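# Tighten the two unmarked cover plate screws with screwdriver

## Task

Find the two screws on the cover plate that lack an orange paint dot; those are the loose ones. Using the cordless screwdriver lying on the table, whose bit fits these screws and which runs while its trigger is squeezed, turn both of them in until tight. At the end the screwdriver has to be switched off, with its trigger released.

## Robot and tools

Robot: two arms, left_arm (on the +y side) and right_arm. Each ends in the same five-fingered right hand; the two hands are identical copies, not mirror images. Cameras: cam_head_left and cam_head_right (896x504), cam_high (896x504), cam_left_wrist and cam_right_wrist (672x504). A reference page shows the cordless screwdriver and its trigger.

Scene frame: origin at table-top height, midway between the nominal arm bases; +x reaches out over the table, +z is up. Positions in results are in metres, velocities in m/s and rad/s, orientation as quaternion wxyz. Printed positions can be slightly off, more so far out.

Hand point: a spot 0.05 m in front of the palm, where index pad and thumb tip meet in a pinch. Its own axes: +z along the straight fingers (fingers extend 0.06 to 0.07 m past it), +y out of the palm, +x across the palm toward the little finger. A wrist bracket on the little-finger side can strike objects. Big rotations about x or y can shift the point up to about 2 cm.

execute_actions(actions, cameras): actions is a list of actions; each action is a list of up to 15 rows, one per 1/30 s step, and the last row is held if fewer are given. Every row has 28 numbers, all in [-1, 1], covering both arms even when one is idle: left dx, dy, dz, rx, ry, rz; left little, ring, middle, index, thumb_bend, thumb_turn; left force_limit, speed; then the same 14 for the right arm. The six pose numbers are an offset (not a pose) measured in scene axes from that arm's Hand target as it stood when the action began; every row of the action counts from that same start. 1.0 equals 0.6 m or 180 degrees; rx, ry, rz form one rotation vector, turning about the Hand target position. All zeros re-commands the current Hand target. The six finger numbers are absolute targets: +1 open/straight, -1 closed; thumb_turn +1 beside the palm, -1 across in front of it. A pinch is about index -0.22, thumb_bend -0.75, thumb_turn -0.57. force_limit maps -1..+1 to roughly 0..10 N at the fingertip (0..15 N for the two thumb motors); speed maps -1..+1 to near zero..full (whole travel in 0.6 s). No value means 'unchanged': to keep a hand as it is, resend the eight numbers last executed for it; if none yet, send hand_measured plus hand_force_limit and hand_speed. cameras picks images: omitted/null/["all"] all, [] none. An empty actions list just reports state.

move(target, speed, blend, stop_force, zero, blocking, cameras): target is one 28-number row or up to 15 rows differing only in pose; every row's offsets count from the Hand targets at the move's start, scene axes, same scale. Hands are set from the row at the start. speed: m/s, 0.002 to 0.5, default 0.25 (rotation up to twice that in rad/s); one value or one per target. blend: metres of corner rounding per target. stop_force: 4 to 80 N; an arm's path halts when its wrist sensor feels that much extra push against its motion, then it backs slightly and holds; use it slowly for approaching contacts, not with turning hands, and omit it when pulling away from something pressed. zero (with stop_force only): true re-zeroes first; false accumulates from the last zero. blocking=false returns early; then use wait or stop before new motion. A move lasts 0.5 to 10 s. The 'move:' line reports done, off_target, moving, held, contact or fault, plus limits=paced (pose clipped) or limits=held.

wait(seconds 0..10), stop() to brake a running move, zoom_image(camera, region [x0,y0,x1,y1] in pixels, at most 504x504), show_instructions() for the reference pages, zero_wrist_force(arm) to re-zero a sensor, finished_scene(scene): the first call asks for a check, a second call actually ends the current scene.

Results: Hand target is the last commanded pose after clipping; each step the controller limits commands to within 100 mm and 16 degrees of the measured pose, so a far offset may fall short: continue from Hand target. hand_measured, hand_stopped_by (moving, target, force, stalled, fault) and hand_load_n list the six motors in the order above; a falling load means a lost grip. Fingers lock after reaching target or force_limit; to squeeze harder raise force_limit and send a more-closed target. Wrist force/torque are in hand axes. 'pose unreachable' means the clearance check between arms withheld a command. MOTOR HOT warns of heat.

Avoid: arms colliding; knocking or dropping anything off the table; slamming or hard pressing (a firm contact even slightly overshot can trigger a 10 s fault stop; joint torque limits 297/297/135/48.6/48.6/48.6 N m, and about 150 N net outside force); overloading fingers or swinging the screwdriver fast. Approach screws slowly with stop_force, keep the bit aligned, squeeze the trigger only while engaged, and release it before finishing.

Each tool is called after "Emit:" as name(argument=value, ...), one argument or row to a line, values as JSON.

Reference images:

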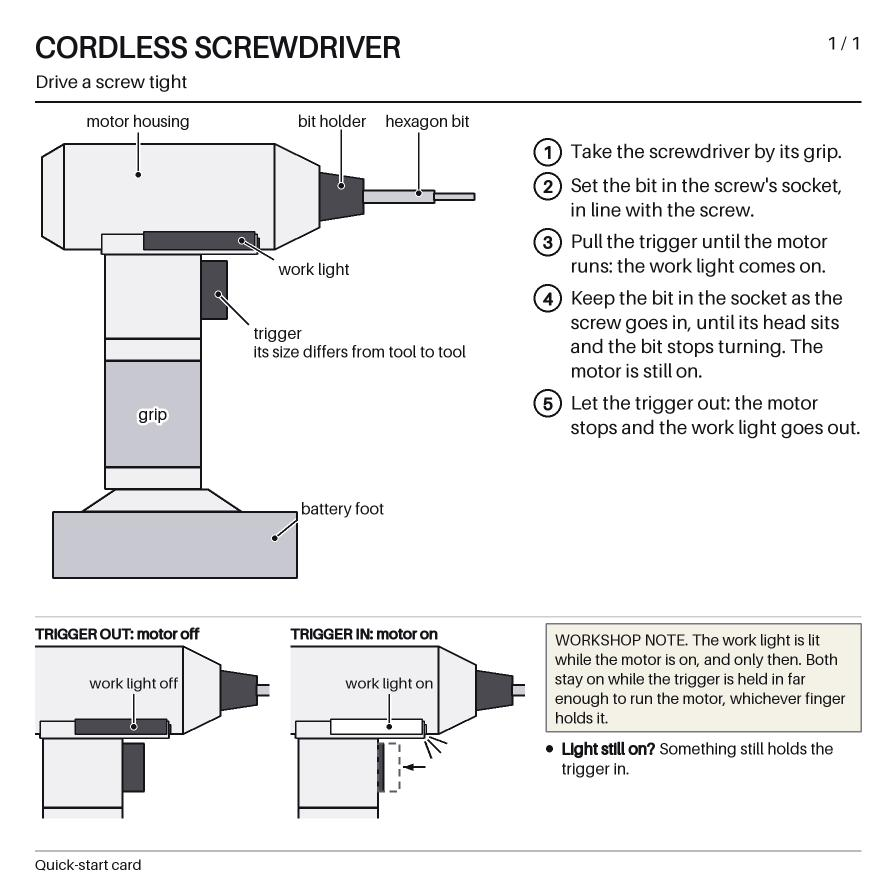

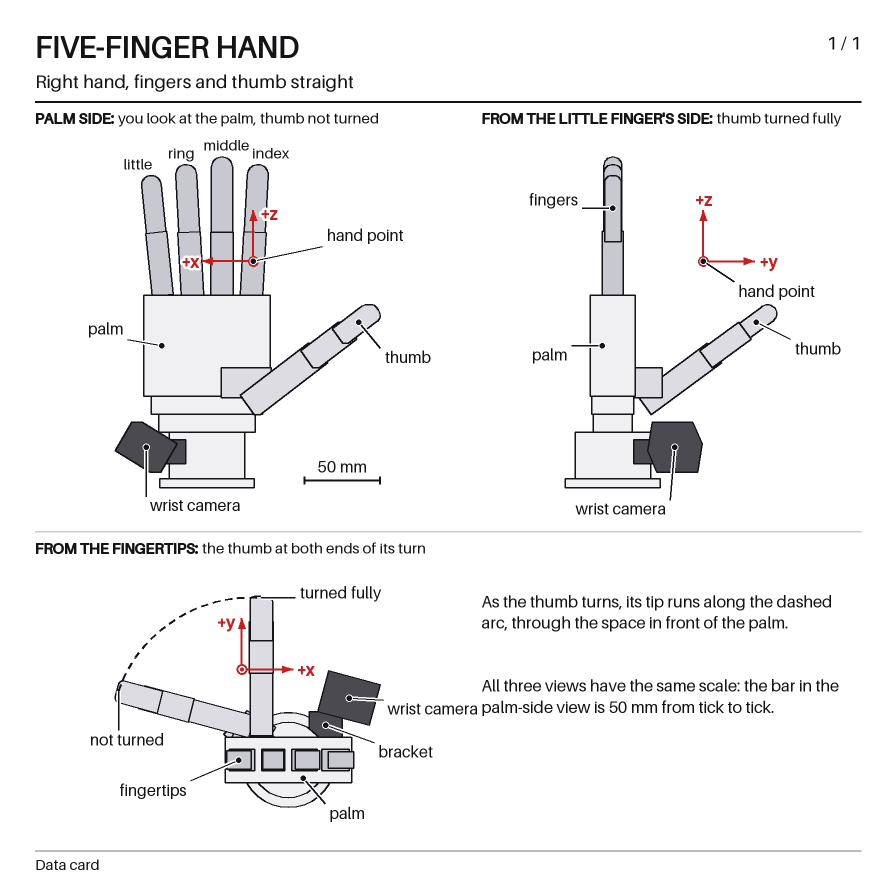

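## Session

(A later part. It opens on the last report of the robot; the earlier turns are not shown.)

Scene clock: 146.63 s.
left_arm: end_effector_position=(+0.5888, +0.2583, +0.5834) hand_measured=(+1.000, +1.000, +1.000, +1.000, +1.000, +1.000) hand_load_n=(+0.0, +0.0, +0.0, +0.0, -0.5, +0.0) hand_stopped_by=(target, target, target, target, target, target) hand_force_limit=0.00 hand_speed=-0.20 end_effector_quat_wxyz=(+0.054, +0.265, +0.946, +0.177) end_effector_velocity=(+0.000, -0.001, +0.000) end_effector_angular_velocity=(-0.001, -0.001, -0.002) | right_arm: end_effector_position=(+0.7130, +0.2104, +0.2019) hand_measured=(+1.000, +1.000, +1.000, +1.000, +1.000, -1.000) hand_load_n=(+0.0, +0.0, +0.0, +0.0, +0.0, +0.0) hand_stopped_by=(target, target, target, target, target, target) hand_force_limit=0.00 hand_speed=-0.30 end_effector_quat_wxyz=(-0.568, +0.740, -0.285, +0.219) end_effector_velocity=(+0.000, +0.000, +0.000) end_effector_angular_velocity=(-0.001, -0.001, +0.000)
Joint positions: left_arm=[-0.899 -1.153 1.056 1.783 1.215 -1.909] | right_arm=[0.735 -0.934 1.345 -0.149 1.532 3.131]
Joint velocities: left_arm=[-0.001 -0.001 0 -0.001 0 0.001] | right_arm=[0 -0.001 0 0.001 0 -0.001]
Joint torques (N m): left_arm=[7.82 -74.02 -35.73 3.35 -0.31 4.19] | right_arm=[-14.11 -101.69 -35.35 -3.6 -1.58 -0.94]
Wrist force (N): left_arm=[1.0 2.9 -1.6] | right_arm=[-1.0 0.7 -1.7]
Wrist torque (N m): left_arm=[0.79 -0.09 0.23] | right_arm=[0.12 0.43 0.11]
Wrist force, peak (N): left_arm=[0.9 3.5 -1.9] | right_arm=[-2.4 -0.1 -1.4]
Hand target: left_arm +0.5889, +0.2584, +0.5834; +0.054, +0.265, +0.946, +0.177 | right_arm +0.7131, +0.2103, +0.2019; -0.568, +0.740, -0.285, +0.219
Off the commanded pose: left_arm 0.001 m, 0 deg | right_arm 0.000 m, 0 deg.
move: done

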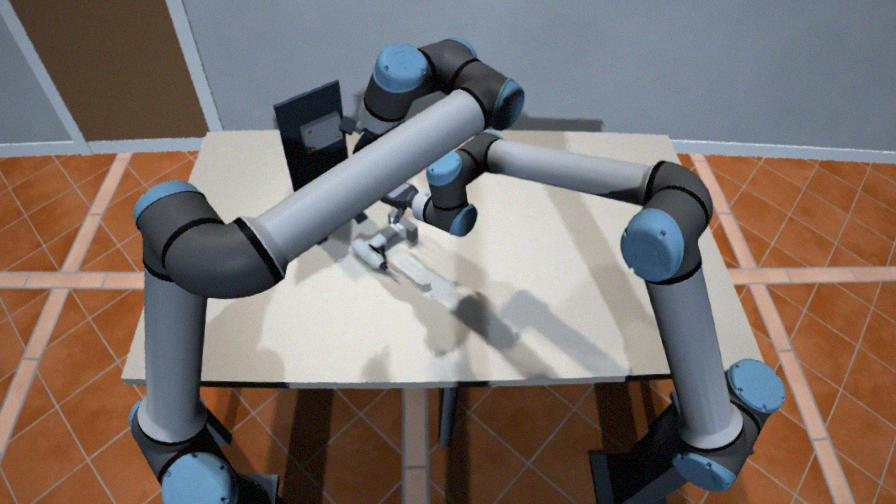

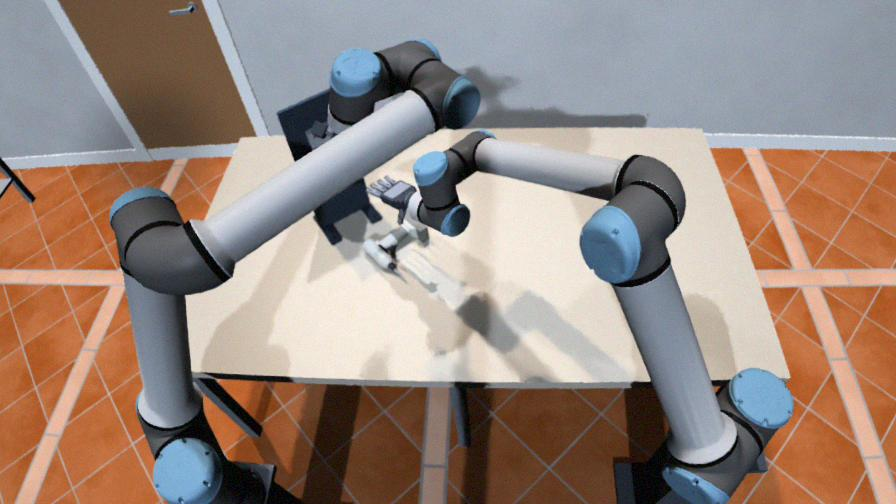

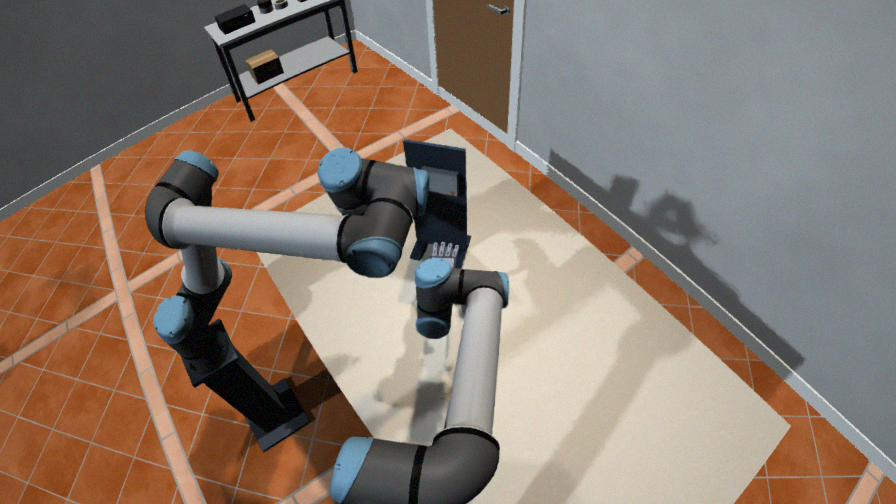

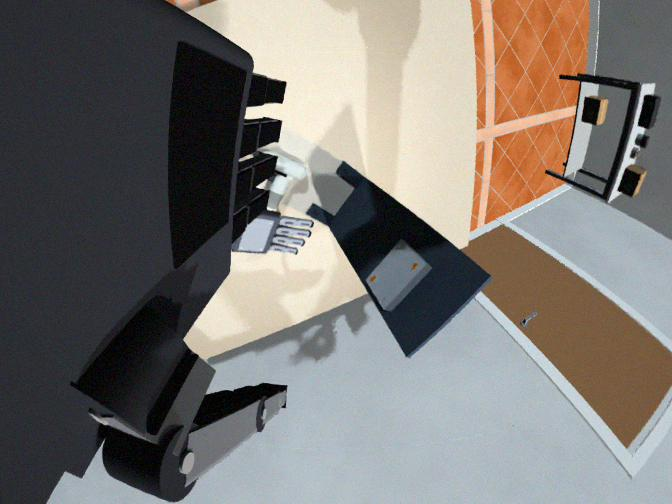

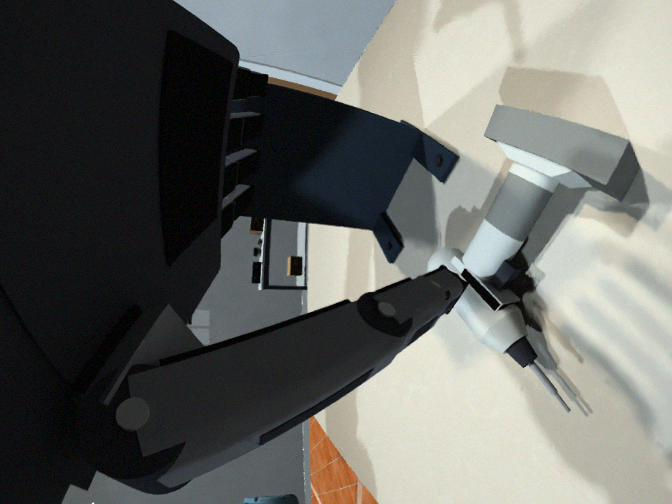

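Emit:
zoom_image(
  camera="cam_left_wrist",
  region=[220, 110, 380, 270],
)

Emit:
zoom_image(
  camera="cam_head_right",
  region=[320, 150, 480, 310],
)

Scaled by 3.150 from the camera's 672x504 image, which has a finer 960x720 frame.

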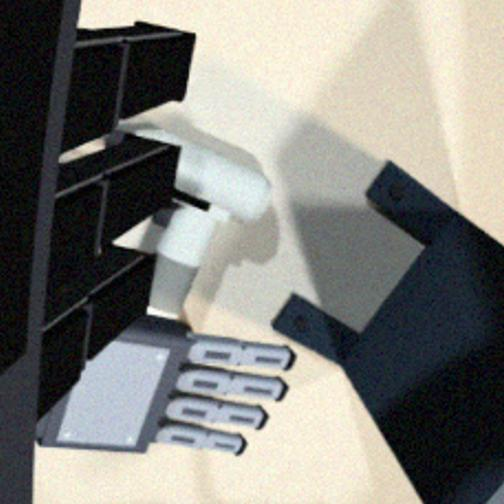

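Scaled by 3.150.

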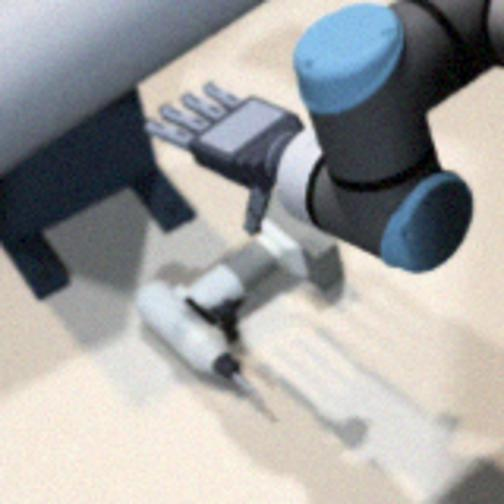

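Emit:
move(
  target=[0,0,0,0,0,0,1,1,1,1,1,1,0,-0.2,0,0,-0.2,0,0,0,1,1,1,1,1,-1,0,-0.3],
  speed=0.1,
  stop_force=6,
)

Emit:
zoom_image(
  camera="cam_right_wrist",
  region=[200, 100, 672, 480],
)

Emit:
zoom_image(
  camera="cam_head_right",
  region=[320, 150, 480, 310],
)

Emit:
zoom_image(
  camera="cam_head_left",
  region=[320, 150, 480, 310],
)

Scene clock: 149.13 s.
left_arm: end_effector_position=(+0.5889, +0.2584, +0.5834) hand_measured=(+1.000, +1.000, +1.000, +1.000, +1.000, +1.000) hand_load_n=(+0.0, +0.0, +0.0, +0.0, +0.0, +0.0) hand_stopped_by=(target, target, target, target, target, target) hand_force_limit=0.00 hand_speed=-0.20 end_effector_quat_wxyz=(+0.054, +0.265, +0.946, +0.177) end_effector_velocity=(+0.000, +0.001, +0.000) end_effector_angular_velocity=(+0.000, +0.000, +0.001) | right_arm: end_effector_position=(+0.7131, +0.2104, +0.0820) hand_measured=(+1.000, +1.000, +1.000, +1.000, +1.000, -1.000) hand_load_n=(+0.0, +0.0, +0.0, +0.0, +0.0, +0.0) hand_stopped_by=(target, target, target, target, target, target) hand_force_limit=0.00 hand_speed=-0.30 end_effector_quat_wxyz=(-0.568, +0.740, -0.285, +0.219) end_effector_velocity=(+0.000, +0.000, +0.000) end_effector_angular_velocity=(+0.000, +0.000, -0.001)
Joint positions: left_arm=[-0.899 -1.153 1.056 1.782 1.215 -1.909] | right_arm=[0.735 -0.839 1.416 -0.315 1.532 3.13]
Joint velocities: left_arm=[0.001 0 0 0 0 0] | right_arm=[0 0 0 0 0 0]
Joint torques (N m): left_arm=[8.62 -52.43 -46.66 1.74 -0.89 3.8] | right_arm=[14.99 -102.72 -40.8 0.73 1.35 0.34]
Wrist force (N): left_arm=[1.0 2.8 -1.8] | right_arm=[-1.0 1.1 -1.7]
Wrist torque (N m): left_arm=[0.78 -0.08 0.22] | right_arm=[0.16 0.41 0.12]
Wrist force, peak (N): left_arm=[1.2 3.1 -2.3] | right_arm=[-1.2 2.1 -1.6]
Hand target: left_arm +0.5889, +0.2584, +0.5834; +0.054, +0.265, +0.946, +0.177 | right_arm +0.7131, +0.2104, +0.0820; -0.568, +0.740, -0.285, +0.219
Off the commanded pose: left_arm 0.000 m, 0 deg | right_arm 0.000 m, 0 deg.
move: done

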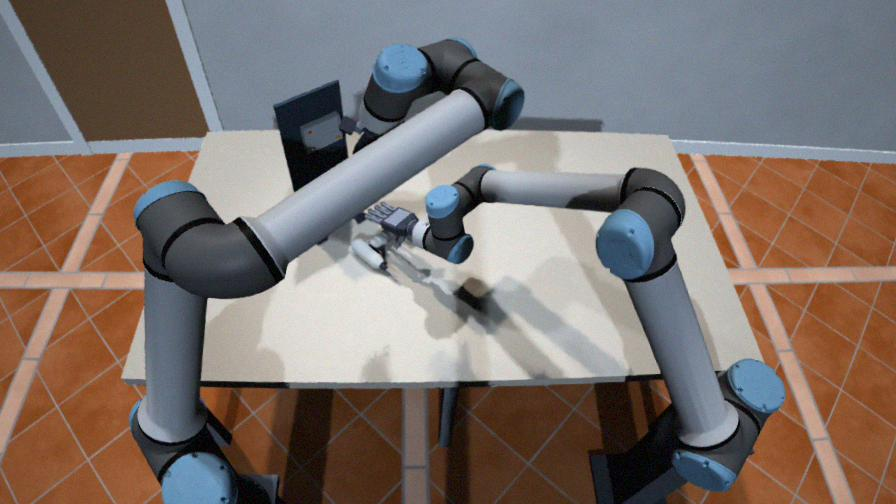

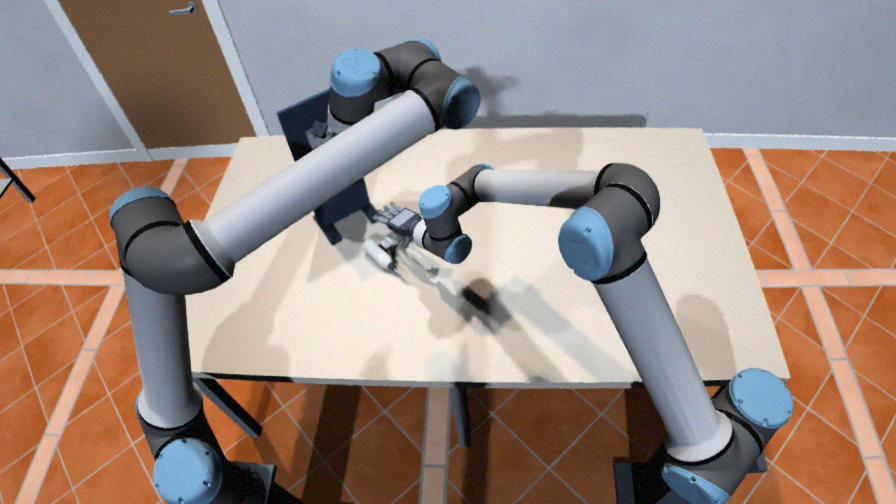

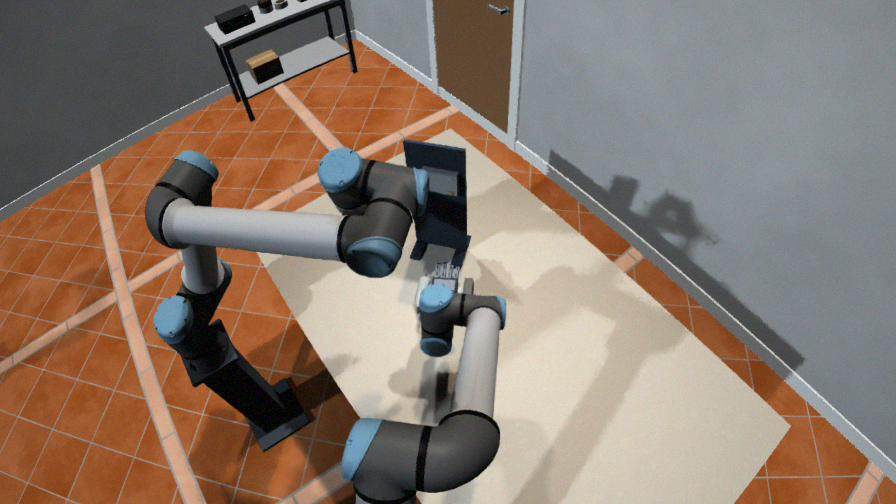

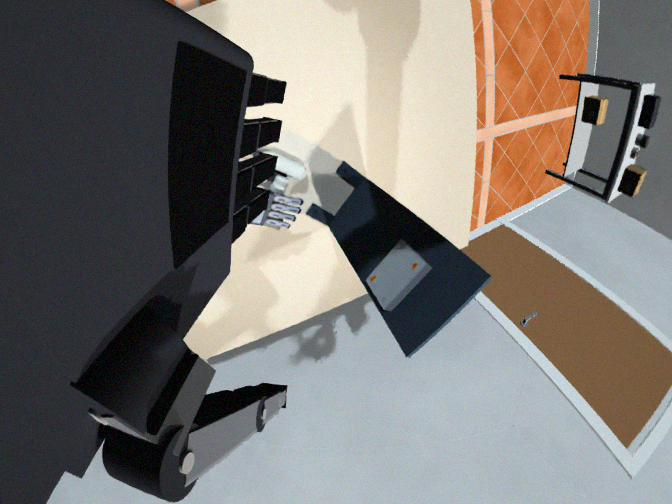

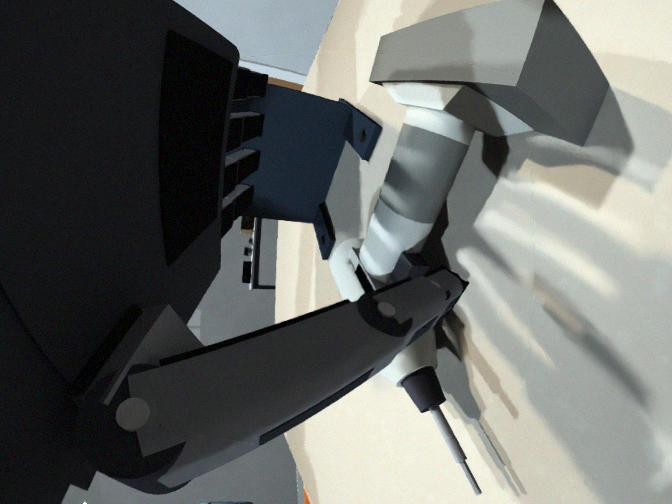

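Scaled by 1.068 from the camera's 672x504 image, which has a finer 960x720 frame.

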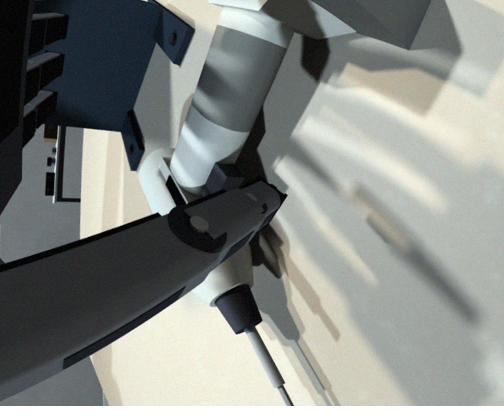

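Scaled by 3.150.

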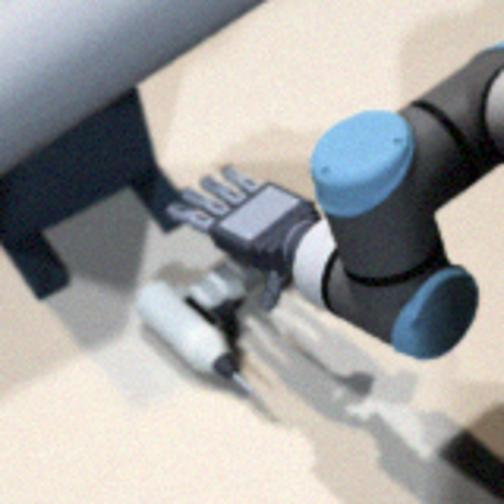

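Scaled by 3.150.

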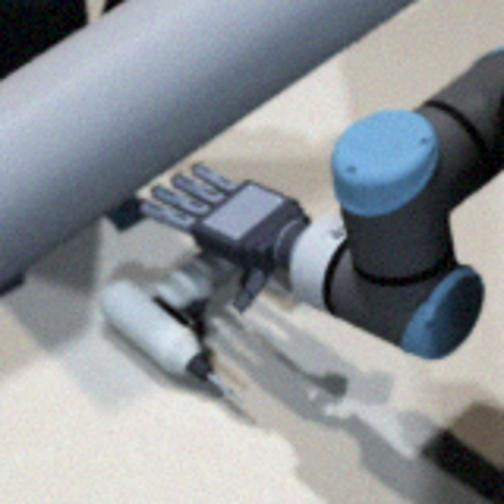

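Emit:
move(
  target=[0,0,0,0,0,0,1,1,1,1,1,1,0,-0.2,0,0,-0.05,0,0,0,1,1,1,1,1,-1,0,-0.3],
  speed=0.05,
  stop_force=5,
  cameras=["cam_right_wrist","cam_head_right"],
)

Emit:
zoom_image(
  camera="cam_right_wrist",
  region=[260, 100, 580, 340],
)

Emit:
zoom_image(
  camera="cam_head_right",
  region=[340, 180, 460, 300],
)

Scene clock: 151.07 s.
left_arm: end_effector_position=(+0.5889, +0.2584, +0.5834) hand_measured=(+1.000, +1.000, +1.000, +1.000, +1.000, +1.000) hand_load_n=(+0.0, +0.0, +0.0, +0.0, +0.0, +0.0) hand_stopped_by=(target, target, target, target, target, target) hand_force_limit=0.00 hand_speed=-0.20 end_effector_quat_wxyz=(+0.054, +0.265, +0.946, +0.177) end_effector_velocity=(+0.000, +0.000, +0.000) end_effector_angular_velocity=(+0.000, +0.000, +0.000) | right_arm: end_effector_position=(+0.7131, +0.2104, +0.0520) hand_measured=(+1.000, +1.000, +1.000, +1.000, +1.000, -1.000) hand_load_n=(+0.0, +0.0, +0.0, +0.0, +0.0, +0.5) hand_stopped_by=(target, target, target, target, target, target) hand_force_limit=0.00 hand_speed=-0.30 end_effector_quat_wxyz=(-0.568, +0.740, -0.285, +0.219) end_effector_velocity=(+0.000, +0.000, -0.002) end_effector_angular_velocity=(-0.001, +0.001, +0.000)
Joint positions: left_arm=[-0.899 -1.153 1.056 1.782 1.215 -1.909] | right_arm=[0.735 -0.812 1.427 -0.354 1.532 3.13]
Joint velocities: left_arm=[0 0 0 0 0.001 0.001] | right_arm=[0 0.001 0 0 0 0]
Joint torques (N m): left_arm=[3.67 -52.92 -45.69 2.28 -1.64 3.91] | right_arm=[13.54 -109.46 -40.06 0.84 1.68 0.45]
Wrist force (N): left_arm=[0.7 2.9 -2.0] | right_arm=[-1.3 1.3 -1.8]
Wrist torque (N m): left_arm=[0.81 -0.03 0.21] | right_arm=[0.20 0.47 0.11]
Wrist force, peak (N): left_arm=[1.0 3.2 -1.9] | right_arm=[-1.2 1.4 -2.0]
Hand target: left_arm +0.5889, +0.2584, +0.5834; +0.054, +0.265, +0.946, +0.177 | right_arm +0.7131, +0.2104, +0.0520; -0.568, +0.740, -0.285, +0.219
Off the commanded pose: left_arm 0.000 m, 0 deg | right_arm 0.000 m, 0 deg.
move: done
Images, in order (width x height): cam_head_right 896x504, cam_right_wrist 672x504.

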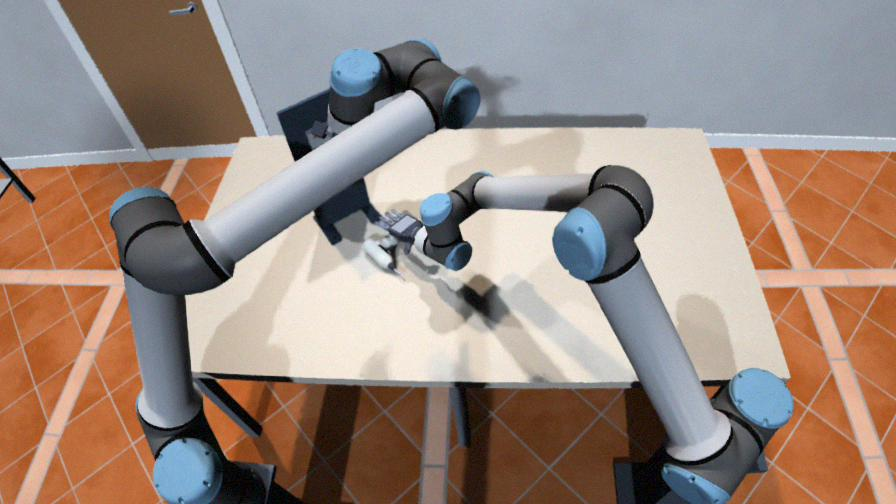

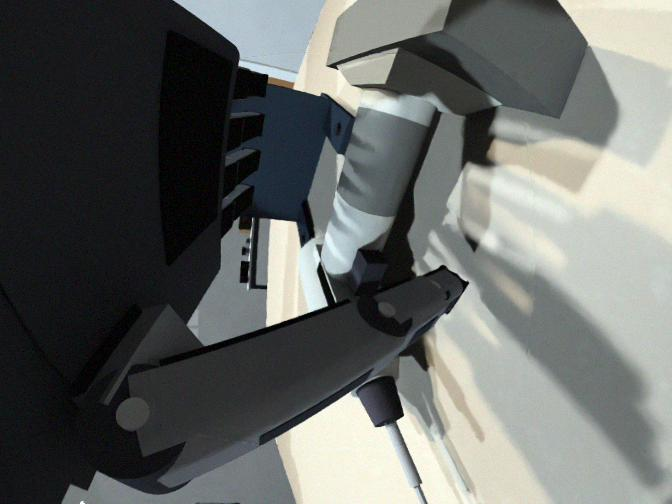

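Scaled by 1.575 from the camera's 672x504 image, which has a finer 960x720 frame.

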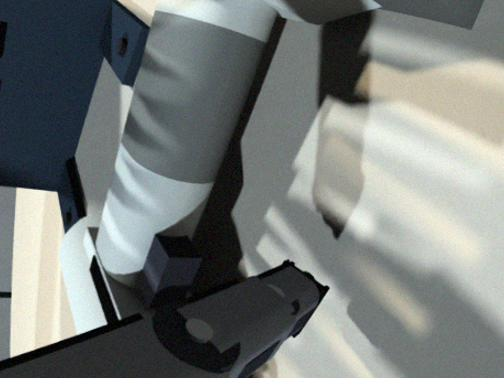

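Scaled by 4.200.

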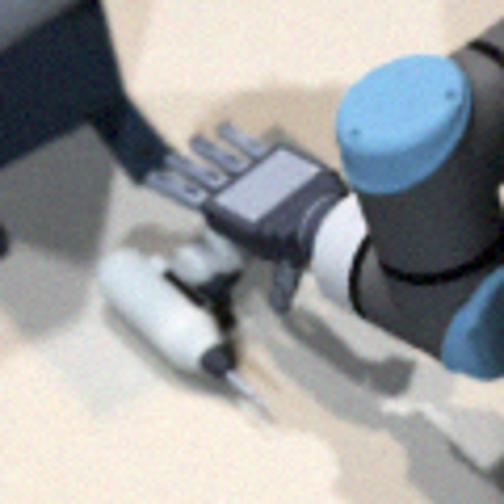

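Emit:
move(
  target=[0,0,0,0,0,0,1,1,1,1,1,1,0,-0.2,0,0,0,0,0,0,1,0.3,0.3,0.3,-0.35,-1,0,-0.3],
  speed=0.05,
  cameras=["cam_right_wrist"],
)

Emit:
move(
  target=[0,0,0,0,0,0,1,1,1,1,1,1,0,-0.2,0,0,-0.035,0,0,0,1,0.3,0.3,0.3,-0.35,-1,0,-0.3],
  speed=0.03,
  stop_force=4,
  cameras=["cam_right_wrist","cam_head_right"],
)

Emit:
zoom_image(
  camera="cam_head_right",
  region=[340, 180, 460, 300],
)

Scene clock: 153.73 s.
left_arm: end_effector_position=(+0.5889, +0.2584, +0.5834) hand_measured=(+1.000, +1.000, +1.000, +1.000, +1.000, +1.000) hand_load_n=(+0.0, +0.0, +0.0, +0.0, +0.0, +0.0) hand_stopped_by=(target, target, target, target, target, target) hand_force_limit=0.00 hand_speed=-0.20 end_effector_quat_wxyz=(+0.054, +0.265, +0.946, +0.177) end_effector_velocity=(+0.000, +0.001, +0.000) end_effector_angular_velocity=(+0.001, +0.000, +0.001) | right_arm: end_effector_position=(+0.7131, +0.2104, +0.0520) hand_measured=(+1.000, +0.300, +0.300, +0.300, -0.350, -1.000) hand_load_n=(+0.0, +0.0, +0.0, +0.0, +0.0, +0.0) hand_stopped_by=(target, target, target, target, target, target) hand_force_limit=0.00 hand_speed=-0.30 end_effector_quat_wxyz=(-0.568, +0.740, -0.285, +0.219) end_effector_velocity=(+0.000, +0.000, +0.001) end_effector_angular_velocity=(+0.001, -0.001, +0.000)
Joint positions: left_arm=[-0.899 -1.153 1.056 1.782 1.215 -1.909] | right_arm=[0.735 -0.812 1.427 -0.354 1.532 3.13]
Joint velocities: left_arm=[0 0 0 0.001 -0.001 -0.001] | right_arm=[0 -0.001 0 0 0 0]
Joint torques (N m): left_arm=[9.21 -49.72 -37.92 3.38 -1.26 3.97] | right_arm=[13.33 -108.73 -32.89 -0.97 1.75 0.5]
Wrist force (N): left_arm=[1.1 2.9 -1.7] | right_arm=[-1.3 0.6 -1.5]
Wrist torque (N m): left_arm=[0.80 -0.10 0.23] | right_arm=[0.08 0.46 0.08]
Wrist force, peak (N): left_arm=[1.0 3.1 -2.1] | right_arm=[-1.2 0.7 -2.2]
Hand target: left_arm +0.5889, +0.2584, +0.5834; +0.054, +0.265, +0.946, +0.177 | right_arm +0.7131, +0.2104, +0.0520; -0.568, +0.740, -0.285, +0.219
Off the commanded pose: left_arm 0.000 m, 0 deg | right_arm 0.000 m, 0 deg.
move: done
Images, in order (width x height): cam_right_wrist 672x504.

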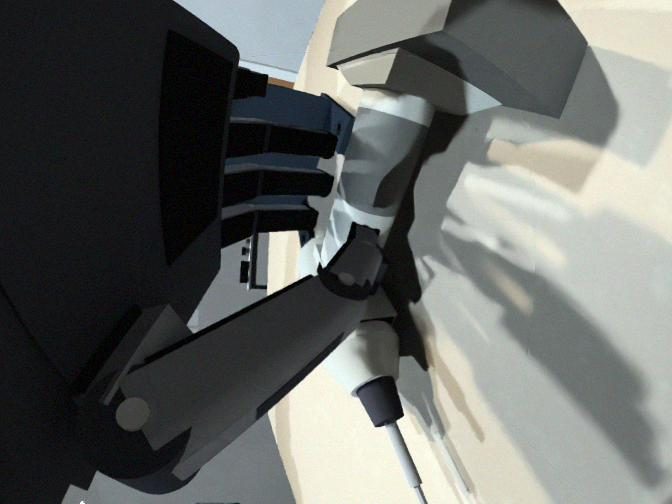

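Scene clock: 155.00 s.
left_arm: end_effector_position=(+0.5889, +0.2584, +0.5834) hand_measured=(+1.000, +1.000, +1.000, +1.000, +1.000, +1.000) hand_load_n=(+0.0, +0.0, -0.5, +0.0, +0.0, +0.0) hand_stopped_by=(target, target, target, target, target, target) hand_force_limit=0.00 hand_speed=-0.20 end_effector_quat_wxyz=(+0.054, +0.265, +0.946, +0.177) end_effector_velocity=(+0.000, +0.000, +0.000) end_effector_angular_velocity=(-0.001, -0.001, +0.002) | right_arm: end_effector_position=(+0.7131, +0.2104, +0.0481) hand_measured=(+1.000, +0.300, +0.300, +0.300, -0.350, -1.000) hand_load_n=(-0.5, +0.0, +0.0, +0.0, +0.5, +0.0) hand_stopped_by=(target, target, target, target, target, target) hand_force_limit=0.00 hand_speed=-0.30 end_effector_quat_wxyz=(-0.568, +0.740, -0.285, +0.219) end_effector_velocity=(+0.001, +0.000, +0.001) end_effector_angular_velocity=(+0.001, -0.001, +0.000)
Joint positions: left_arm=[-0.899 -1.153 1.056 1.782 1.215 -1.909] | right_arm=[0.735 -0.808 1.428 -0.359 1.532 3.13]
Joint velocities: left_arm=[0 0 0 0 0 -0.002] | right_arm=[0 0 0 -0.001 0 0]
Joint torques (N m): left_arm=[4.98 -50.57 -36.79 4.25 -1.25 4.05] | right_arm=[13.76 -91.74 -39.42 -3.66 1.61 0.42]
Wrist force (N): left_arm=[1.1 2.8 -1.7] | right_arm=[-1.0 -0.9 -1.4]
Wrist torque (N m): left_arm=[0.78 -0.10 0.23] | right_arm=[-0.16 0.42 0.06]
Wrist force, peak (N): left_arm=[1.1 3.1 -2.0] | right_arm=[-0.9 -8.9 -0.5]
Hand target: left_arm +0.5889, +0.2584, +0.5834; +0.054, +0.265, +0.946, +0.177 | right_arm +0.7131, +0.2104, +0.0481; -0.568, +0.740, -0.285, +0.219
Off the commanded pose: left_arm 0.000 m, 0 deg | right_arm 0.017 m, 0 deg.
move: contact (right_arm)
Images, in order (width x height): cam_head_right 896x504, cam_right_wrist 672x504.

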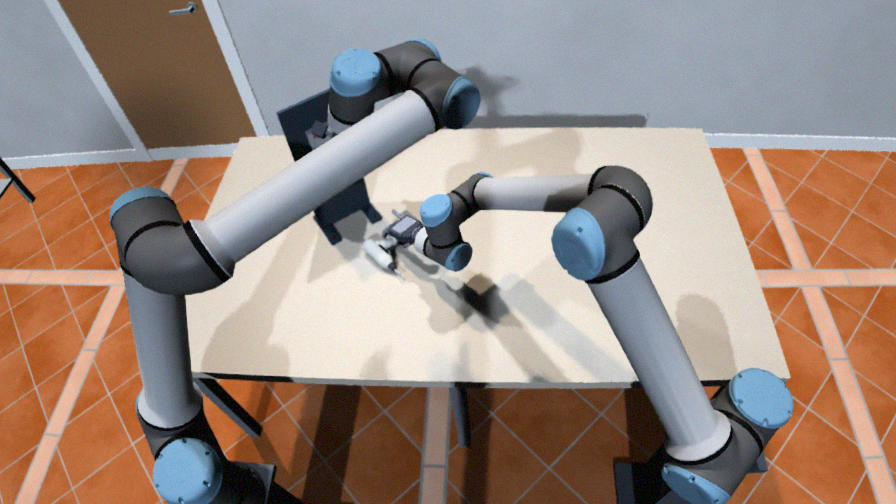

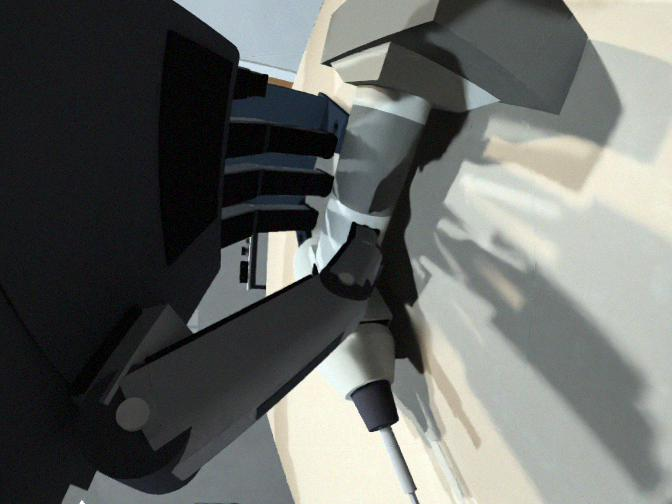

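Scaled by 4.200.

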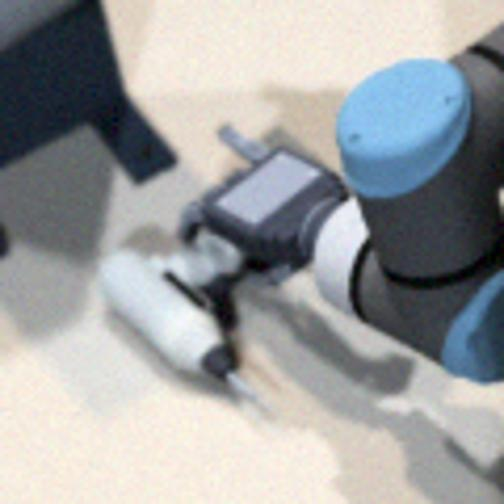

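Emit:
move(
  target=[
    [0,0,0,0,0,0,1,1,1,1,1,1,0,-0.2,0,0,0.008,0,0,0,1,0.3,0.3,0.3,-0.15,-1,0,-0.3],
    [0,0,0,0,0,0,1,1,1,1,1,1,0,-0.2,-0.0117,-0.0129,0.008,0,0,0,1,0.3,0.3,0.3,-0.15,-1,0,-0.3],
  ],
  speed=0.03,
  cameras=["cam_right_wrist"],
)

Emit:
move(
  target=[0,0,0,0,0,0,1,1,1,1,1,1,0,-0.2,0,0,-0.035,0,0,0,1,0.3,0.3,0.3,-0.15,-1,0,-0.3],
  speed=0.03,
  stop_force=4,
  cameras=["cam_right_wrist","cam_head_right"],
)

Emit:
zoom_image(
  camera="cam_head_right",
  region=[340, 180, 460, 300],
)

Scene clock: 156.17 s.
left_arm: end_effector_position=(+0.5889, +0.2584, +0.5834) hand_measured=(+1.000, +1.000, +1.000, +1.000, +1.000, +1.000) hand_load_n=(+0.0, +0.0, +0.0, +0.0, +0.0, +0.0) hand_stopped_by=(target, target, target, target, target, target) hand_force_limit=0.00 hand_speed=-0.20 end_effector_quat_wxyz=(+0.054, +0.265, +0.946, +0.177) end_effector_velocity=(+0.000, +0.000, +0.000) end_effector_angular_velocity=(+0.000, +0.000, +0.001) | right_arm: end_effector_position=(+0.7061, +0.2027, +0.0529) hand_measured=(+1.000, +0.300, +0.300, +0.300, -0.150, -1.000) hand_load_n=(+0.0, +0.0, +0.0, +0.0, +0.0, +0.0) hand_stopped_by=(target, target, target, target, target, target) hand_force_limit=0.00 hand_speed=-0.30 end_effector_quat_wxyz=(-0.568, +0.740, -0.285, +0.219) end_effector_velocity=(+0.001, +0.001, +0.001) end_effector_angular_velocity=(+0.002, -0.001, +0.000)
Joint positions: left_arm=[-0.899 -1.153 1.056 1.782 1.215 -1.909] | right_arm=[0.735 -0.827 1.454 -0.365 1.532 3.13]
Joint velocities: left_arm=[0 0 0 0 0 0] | right_arm=[0 0 -0.003 0 0 0]
Joint torques (N m): left_arm=[5.85 -51.34 -34.57 4.9 -1.5 3.75] | right_arm=[-15.71 -89.93 -38.73 1.54 -1.4 -2.3]
Wrist force (N): left_arm=[1.2 3.0 -1.5] | right_arm=[-0.8 -0.7 -1.5]
Wrist torque (N m): left_arm=[0.79 -0.12 0.24] | right_arm=[-0.14 0.38 0.07]
Wrist force, peak (N): left_arm=[1.6 3.2 -1.8] | right_arm=[-0.6 -0.4 -2.2]
Hand target: left_arm +0.5889, +0.2584, +0.5834; +0.054, +0.265, +0.946, +0.177 | right_arm +0.7061, +0.2027, +0.0528; -0.568, +0.740, -0.285, +0.219
Off the commanded pose: left_arm 0.000 m, 0 deg | right_arm 0.000 m, 0 deg.
move: done
Images, in order (width x height): cam_right_wrist 672x504.

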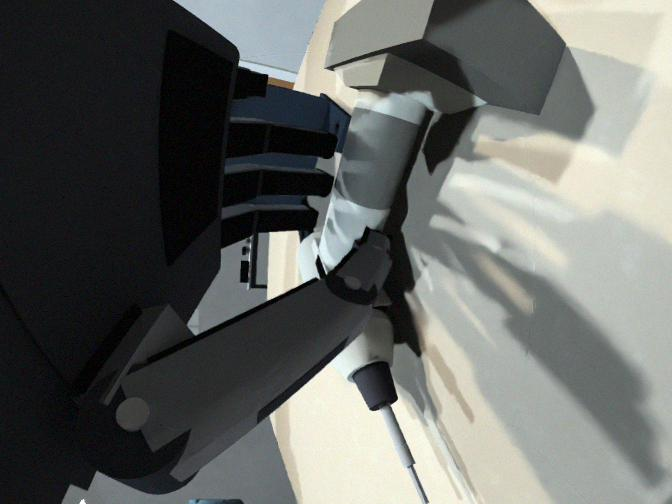

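Scene clock: 157.40 s.
left_arm: end_effector_position=(+0.5889, +0.2584, +0.5834) hand_measured=(+1.000, +1.000, +1.000, +1.000, +1.000, +1.000) hand_load_n=(+0.0, +0.0, +0.0, +0.0, +0.0, +0.0) hand_stopped_by=(target, target, target, target, target, target) hand_force_limit=0.00 hand_speed=-0.20 end_effector_quat_wxyz=(+0.054, +0.265, +0.946, +0.177) end_effector_velocity=(+0.000, +0.000, +0.000) end_effector_angular_velocity=(-0.001, +0.000, +0.000) | right_arm: end_effector_position=(+0.7061, +0.2027, +0.0508) hand_measured=(+1.000, +0.300, +0.300, +0.300, -0.150, -1.000) hand_load_n=(+0.0, +0.0, +2.0, +0.0, +0.0, +0.0) hand_stopped_by=(target, target, target, target, target, target) hand_force_limit=0.00 hand_speed=-0.30 end_effector_quat_wxyz=(-0.568, +0.740, -0.285, +0.219) end_effector_velocity=(+0.000, +0.000, -0.001) end_effector_angular_velocity=(-0.001, +0.000, +0.000)
Joint positions: left_arm=[-0.899 -1.153 1.056 1.782 1.215 -1.909] | right_arm=[0.735 -0.824 1.454 -0.368 1.532 3.13]
Joint velocities: left_arm=[0 0 0 0 0 0] | right_arm=[0 0.001 0 0 0 0]
Joint torques (N m): left_arm=[5.1 -52.19 -31.38 5.29 -1.46 4.18] | right_arm=[-12.21 -88.64 -37.25 -2.71 -0.32 -2.19]
Wrist force (N): left_arm=[0.6 2.7 -2.1] | right_arm=[0.4 -4.1 -1.5]
Wrist torque (N m): left_arm=[0.78 -0.01 0.19] | right_arm=[-0.23 0.19 0.06]
Wrist force, peak (N): left_arm=[1.0 3.3 -1.8] | right_arm=[-1.6 -17.9 -8.2]
Hand target: left_arm +0.5889, +0.2584, +0.5834; +0.054, +0.265, +0.946, +0.177 | right_arm +0.7061, +0.2027, +0.0508; -0.568, +0.740, -0.285, +0.219
Off the commanded pose: left_arm 0.000 m, 0 deg | right_arm 0.019 m, 0 deg.
move: contact (right_arm)
Images, in order (width x height): cam_head_right 896x504, cam_right_wrist 672x504.

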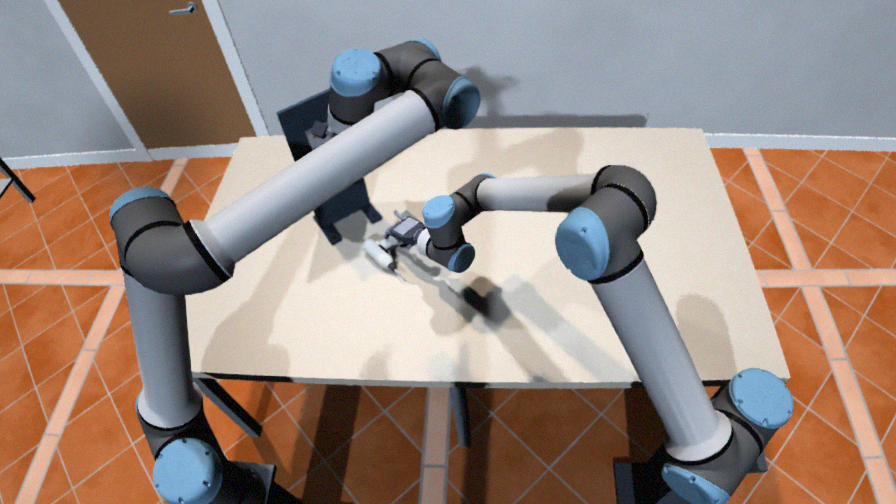

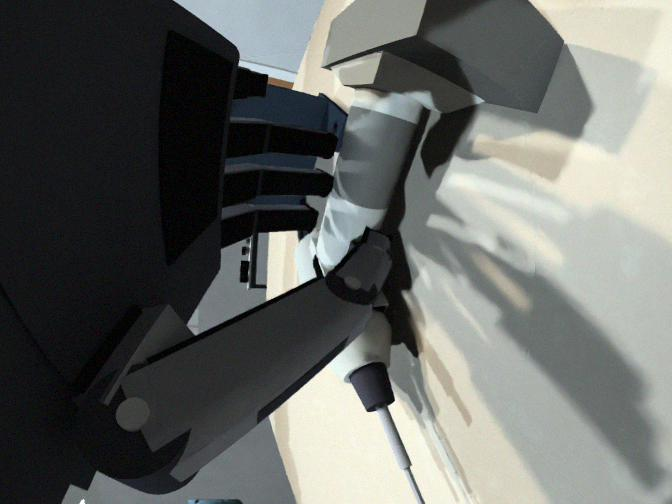

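Scaled by 4.200.

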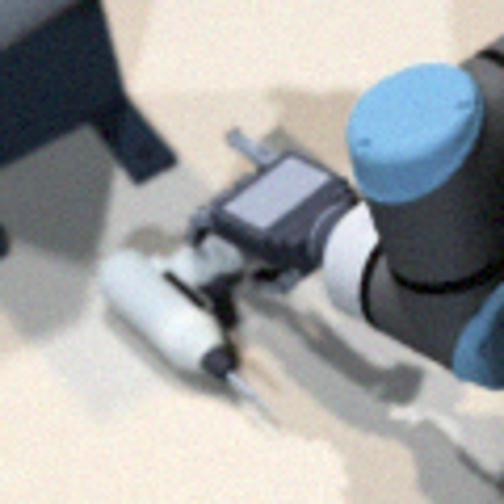

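Emit:
move(
  target=[0,0,0,0,0,0,1,1,1,1,1,1,0,-0.2,0,0,0.01,0,0,0,1,0.8,0.8,0.8,-0.15,-1,0,-0.3],
  speed=0.03,
  cameras=[],
)

Emit:
move(
  target=[0,0,0,0,0,0,1,1,1,1,1,1,0,-0.2,0,0,-0.045,0,0,0,1,0.8,0.8,0.8,-0.15,-1,0,-0.3],
  speed=0.03,
  stop_force=4,
  cameras=["cam_right_wrist","cam_head_right"],
)

Emit:
zoom_image(
  camera="cam_head_right",
  region=[340, 180, 460, 300],
)

Scene clock: 158.50 s.
left_arm: end_effector_position=(+0.5889, +0.2584, +0.5834) hand_measured=(+1.000, +1.000, +1.000, +1.000, +1.000, +1.000) hand_load_n=(-0.5, +0.0, +0.0, +0.0, +0.0, +0.0) hand_stopped_by=(target, target, target, target, target, target) hand_force_limit=0.00 hand_speed=-0.20 end_effector_quat_wxyz=(+0.054, +0.265, +0.946, +0.177) end_effector_velocity=(+0.000, +0.000, +0.000) end_effector_angular_velocity=(+0.000, -0.001, +0.000) | right_arm: end_effector_position=(+0.7061, +0.2027, +0.0569) hand_measured=(+1.000, +0.800, +0.800, +0.800, -0.150, -1.000) hand_load_n=(+0.0, +0.0, +0.0, +0.0, +0.0, +0.0) hand_stopped_by=(target, target, target, target, target, target) hand_force_limit=0.00 hand_speed=-0.30 end_effector_quat_wxyz=(-0.568, +0.740, -0.285, +0.219) end_effector_velocity=(+0.000, +0.000, -0.002) end_effector_angular_velocity=(-0.002, +0.002, +0.000)
Joint positions: left_arm=[-0.899 -1.153 1.056 1.782 1.215 -1.909] | right_arm=[0.735 -0.83 1.452 -0.36 1.532 3.13]
Joint velocities: left_arm=[0 0 0 0 -0.001 0] | right_arm=[0 0.002 0 0.001 0 0]
Joint torques (N m): left_arm=[1.24 -52.37 -31.07 5.45 -1.55 3.66] | right_arm=[-10.92 -93.94 -37.95 -1.23 0.28 -2.11]
Wrist force (N): left_arm=[1.1 3.2 -1.5] | right_arm=[0.4 -1.5 -2.2]
Wrist torque (N m): left_arm=[0.83 -0.10 0.24] | right_arm=[-0.20 0.22 0.12]
Wrist force, peak (N): left_arm=[1.1 3.2 -1.7] | right_arm=[0.7 -3.9 -1.6]
Hand target: left_arm +0.5889, +0.2584, +0.5834; +0.054, +0.265, +0.946, +0.177 | right_arm +0.7061, +0.2027, +0.0568; -0.568, +0.740, -0.285, +0.219
Off the commanded pose: left_arm 0.000 m, 0 deg | right_arm 0.000 m, 0 deg.
move: done
No camera images: "cameras" was empty.

Scene clock: 160.60 s.
left_arm: end_effector_position=(+0.5889, +0.2584, +0.5834) hand_measured=(+1.000, +1.000, +1.000, +1.000, +1.000, +1.000) hand_load_n=(+0.0, +0.0, +0.0, +0.0, +0.0, +0.0) hand_stopped_by=(target, target, target, target, target, target) hand_force_limit=0.00 hand_speed=-0.20 end_effector_quat_wxyz=(+0.054, +0.265, +0.946, +0.177) end_effector_velocity=(+0.000, +0.000, +0.000) end_effector_angular_velocity=(+0.000, +0.000, +0.000) | right_arm: end_effector_position=(+0.7062, +0.2027, +0.0298) hand_measured=(+1.000, +0.800, +0.800, +0.800, -0.150, -1.000) hand_load_n=(+0.0, -0.5, +0.0, -0.5, +0.0, +0.0) hand_stopped_by=(target, target, target, target, target, target) hand_force_limit=0.00 hand_speed=-0.30 end_effector_quat_wxyz=(-0.568, +0.740, -0.285, +0.219) end_effector_velocity=(+0.000, +0.000, +0.000) end_effector_angular_velocity=(+0.000, +0.000, +0.000)
Joint positions: left_arm=[-0.899 -1.153 1.056 1.782 1.215 -1.909] | right_arm=[0.735 -0.804 1.46 -0.395 1.532 3.13]
Joint velocities: left_arm=[0 0 0 0 0 0] | right_arm=[0 0 0 0 0 0]
Joint torques (N m): left_arm=[4.26 -51.47 -26.38 6.65 -1.98 3.71] | right_arm=[9.43 -108.39 -39.04 0.77 1.22 -1.3]
Wrist force (N): left_arm=[0.6 2.7 -2.1] | right_arm=[0.5 -1.5 -1.9]
Wrist torque (N m): left_arm=[0.78 -0.01 0.20] | right_arm=[-0.23 0.20 0.13]
Wrist force, peak (N): left_arm=[0.8 3.3 -1.9] | right_arm=[0.6 -2.3 -2.4]
Hand target: left_arm +0.5889, +0.2584, +0.5834; +0.054, +0.265, +0.946, +0.177 | right_arm +0.7061, +0.2028, +0.0298; -0.568, +0.740, -0.285, +0.219
Off the commanded pose: left_arm 0.000 m, 0 deg | right_arm 0.000 m, 0 deg.
move: done
Images, in order (width x height): cam_head_right 896x504, cam_right_wrist 672x504.

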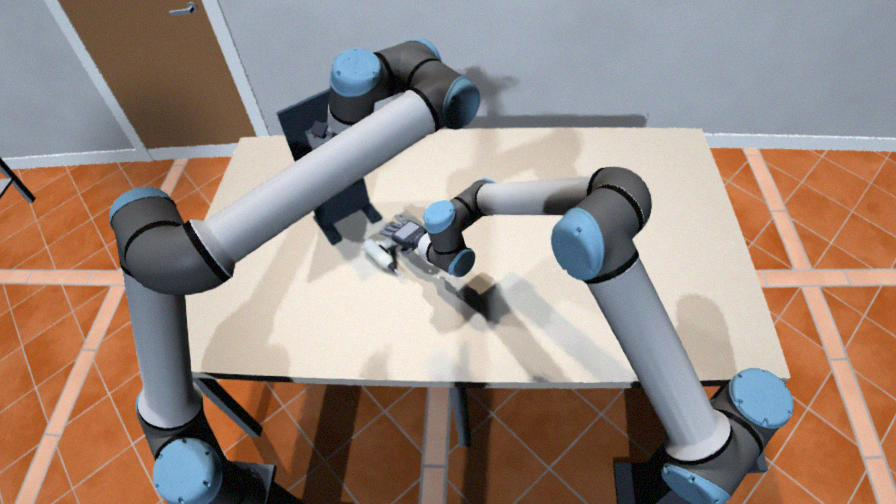

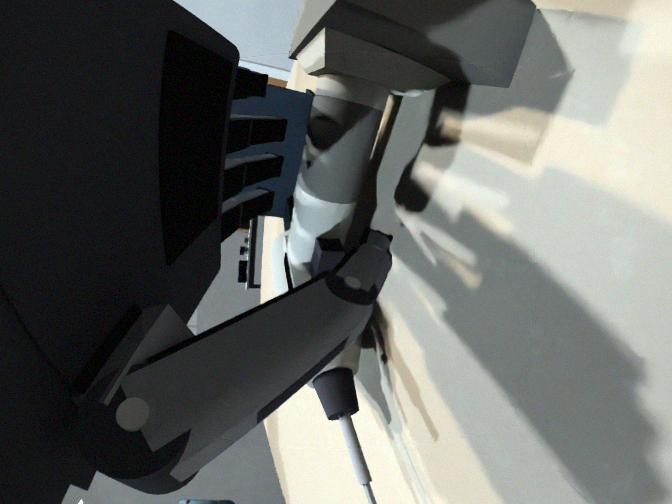

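Scaled by 4.200.

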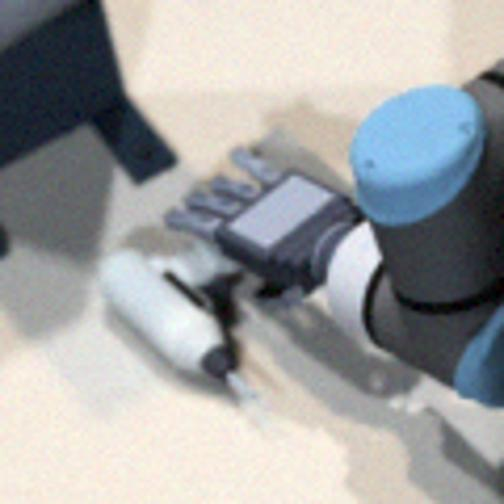

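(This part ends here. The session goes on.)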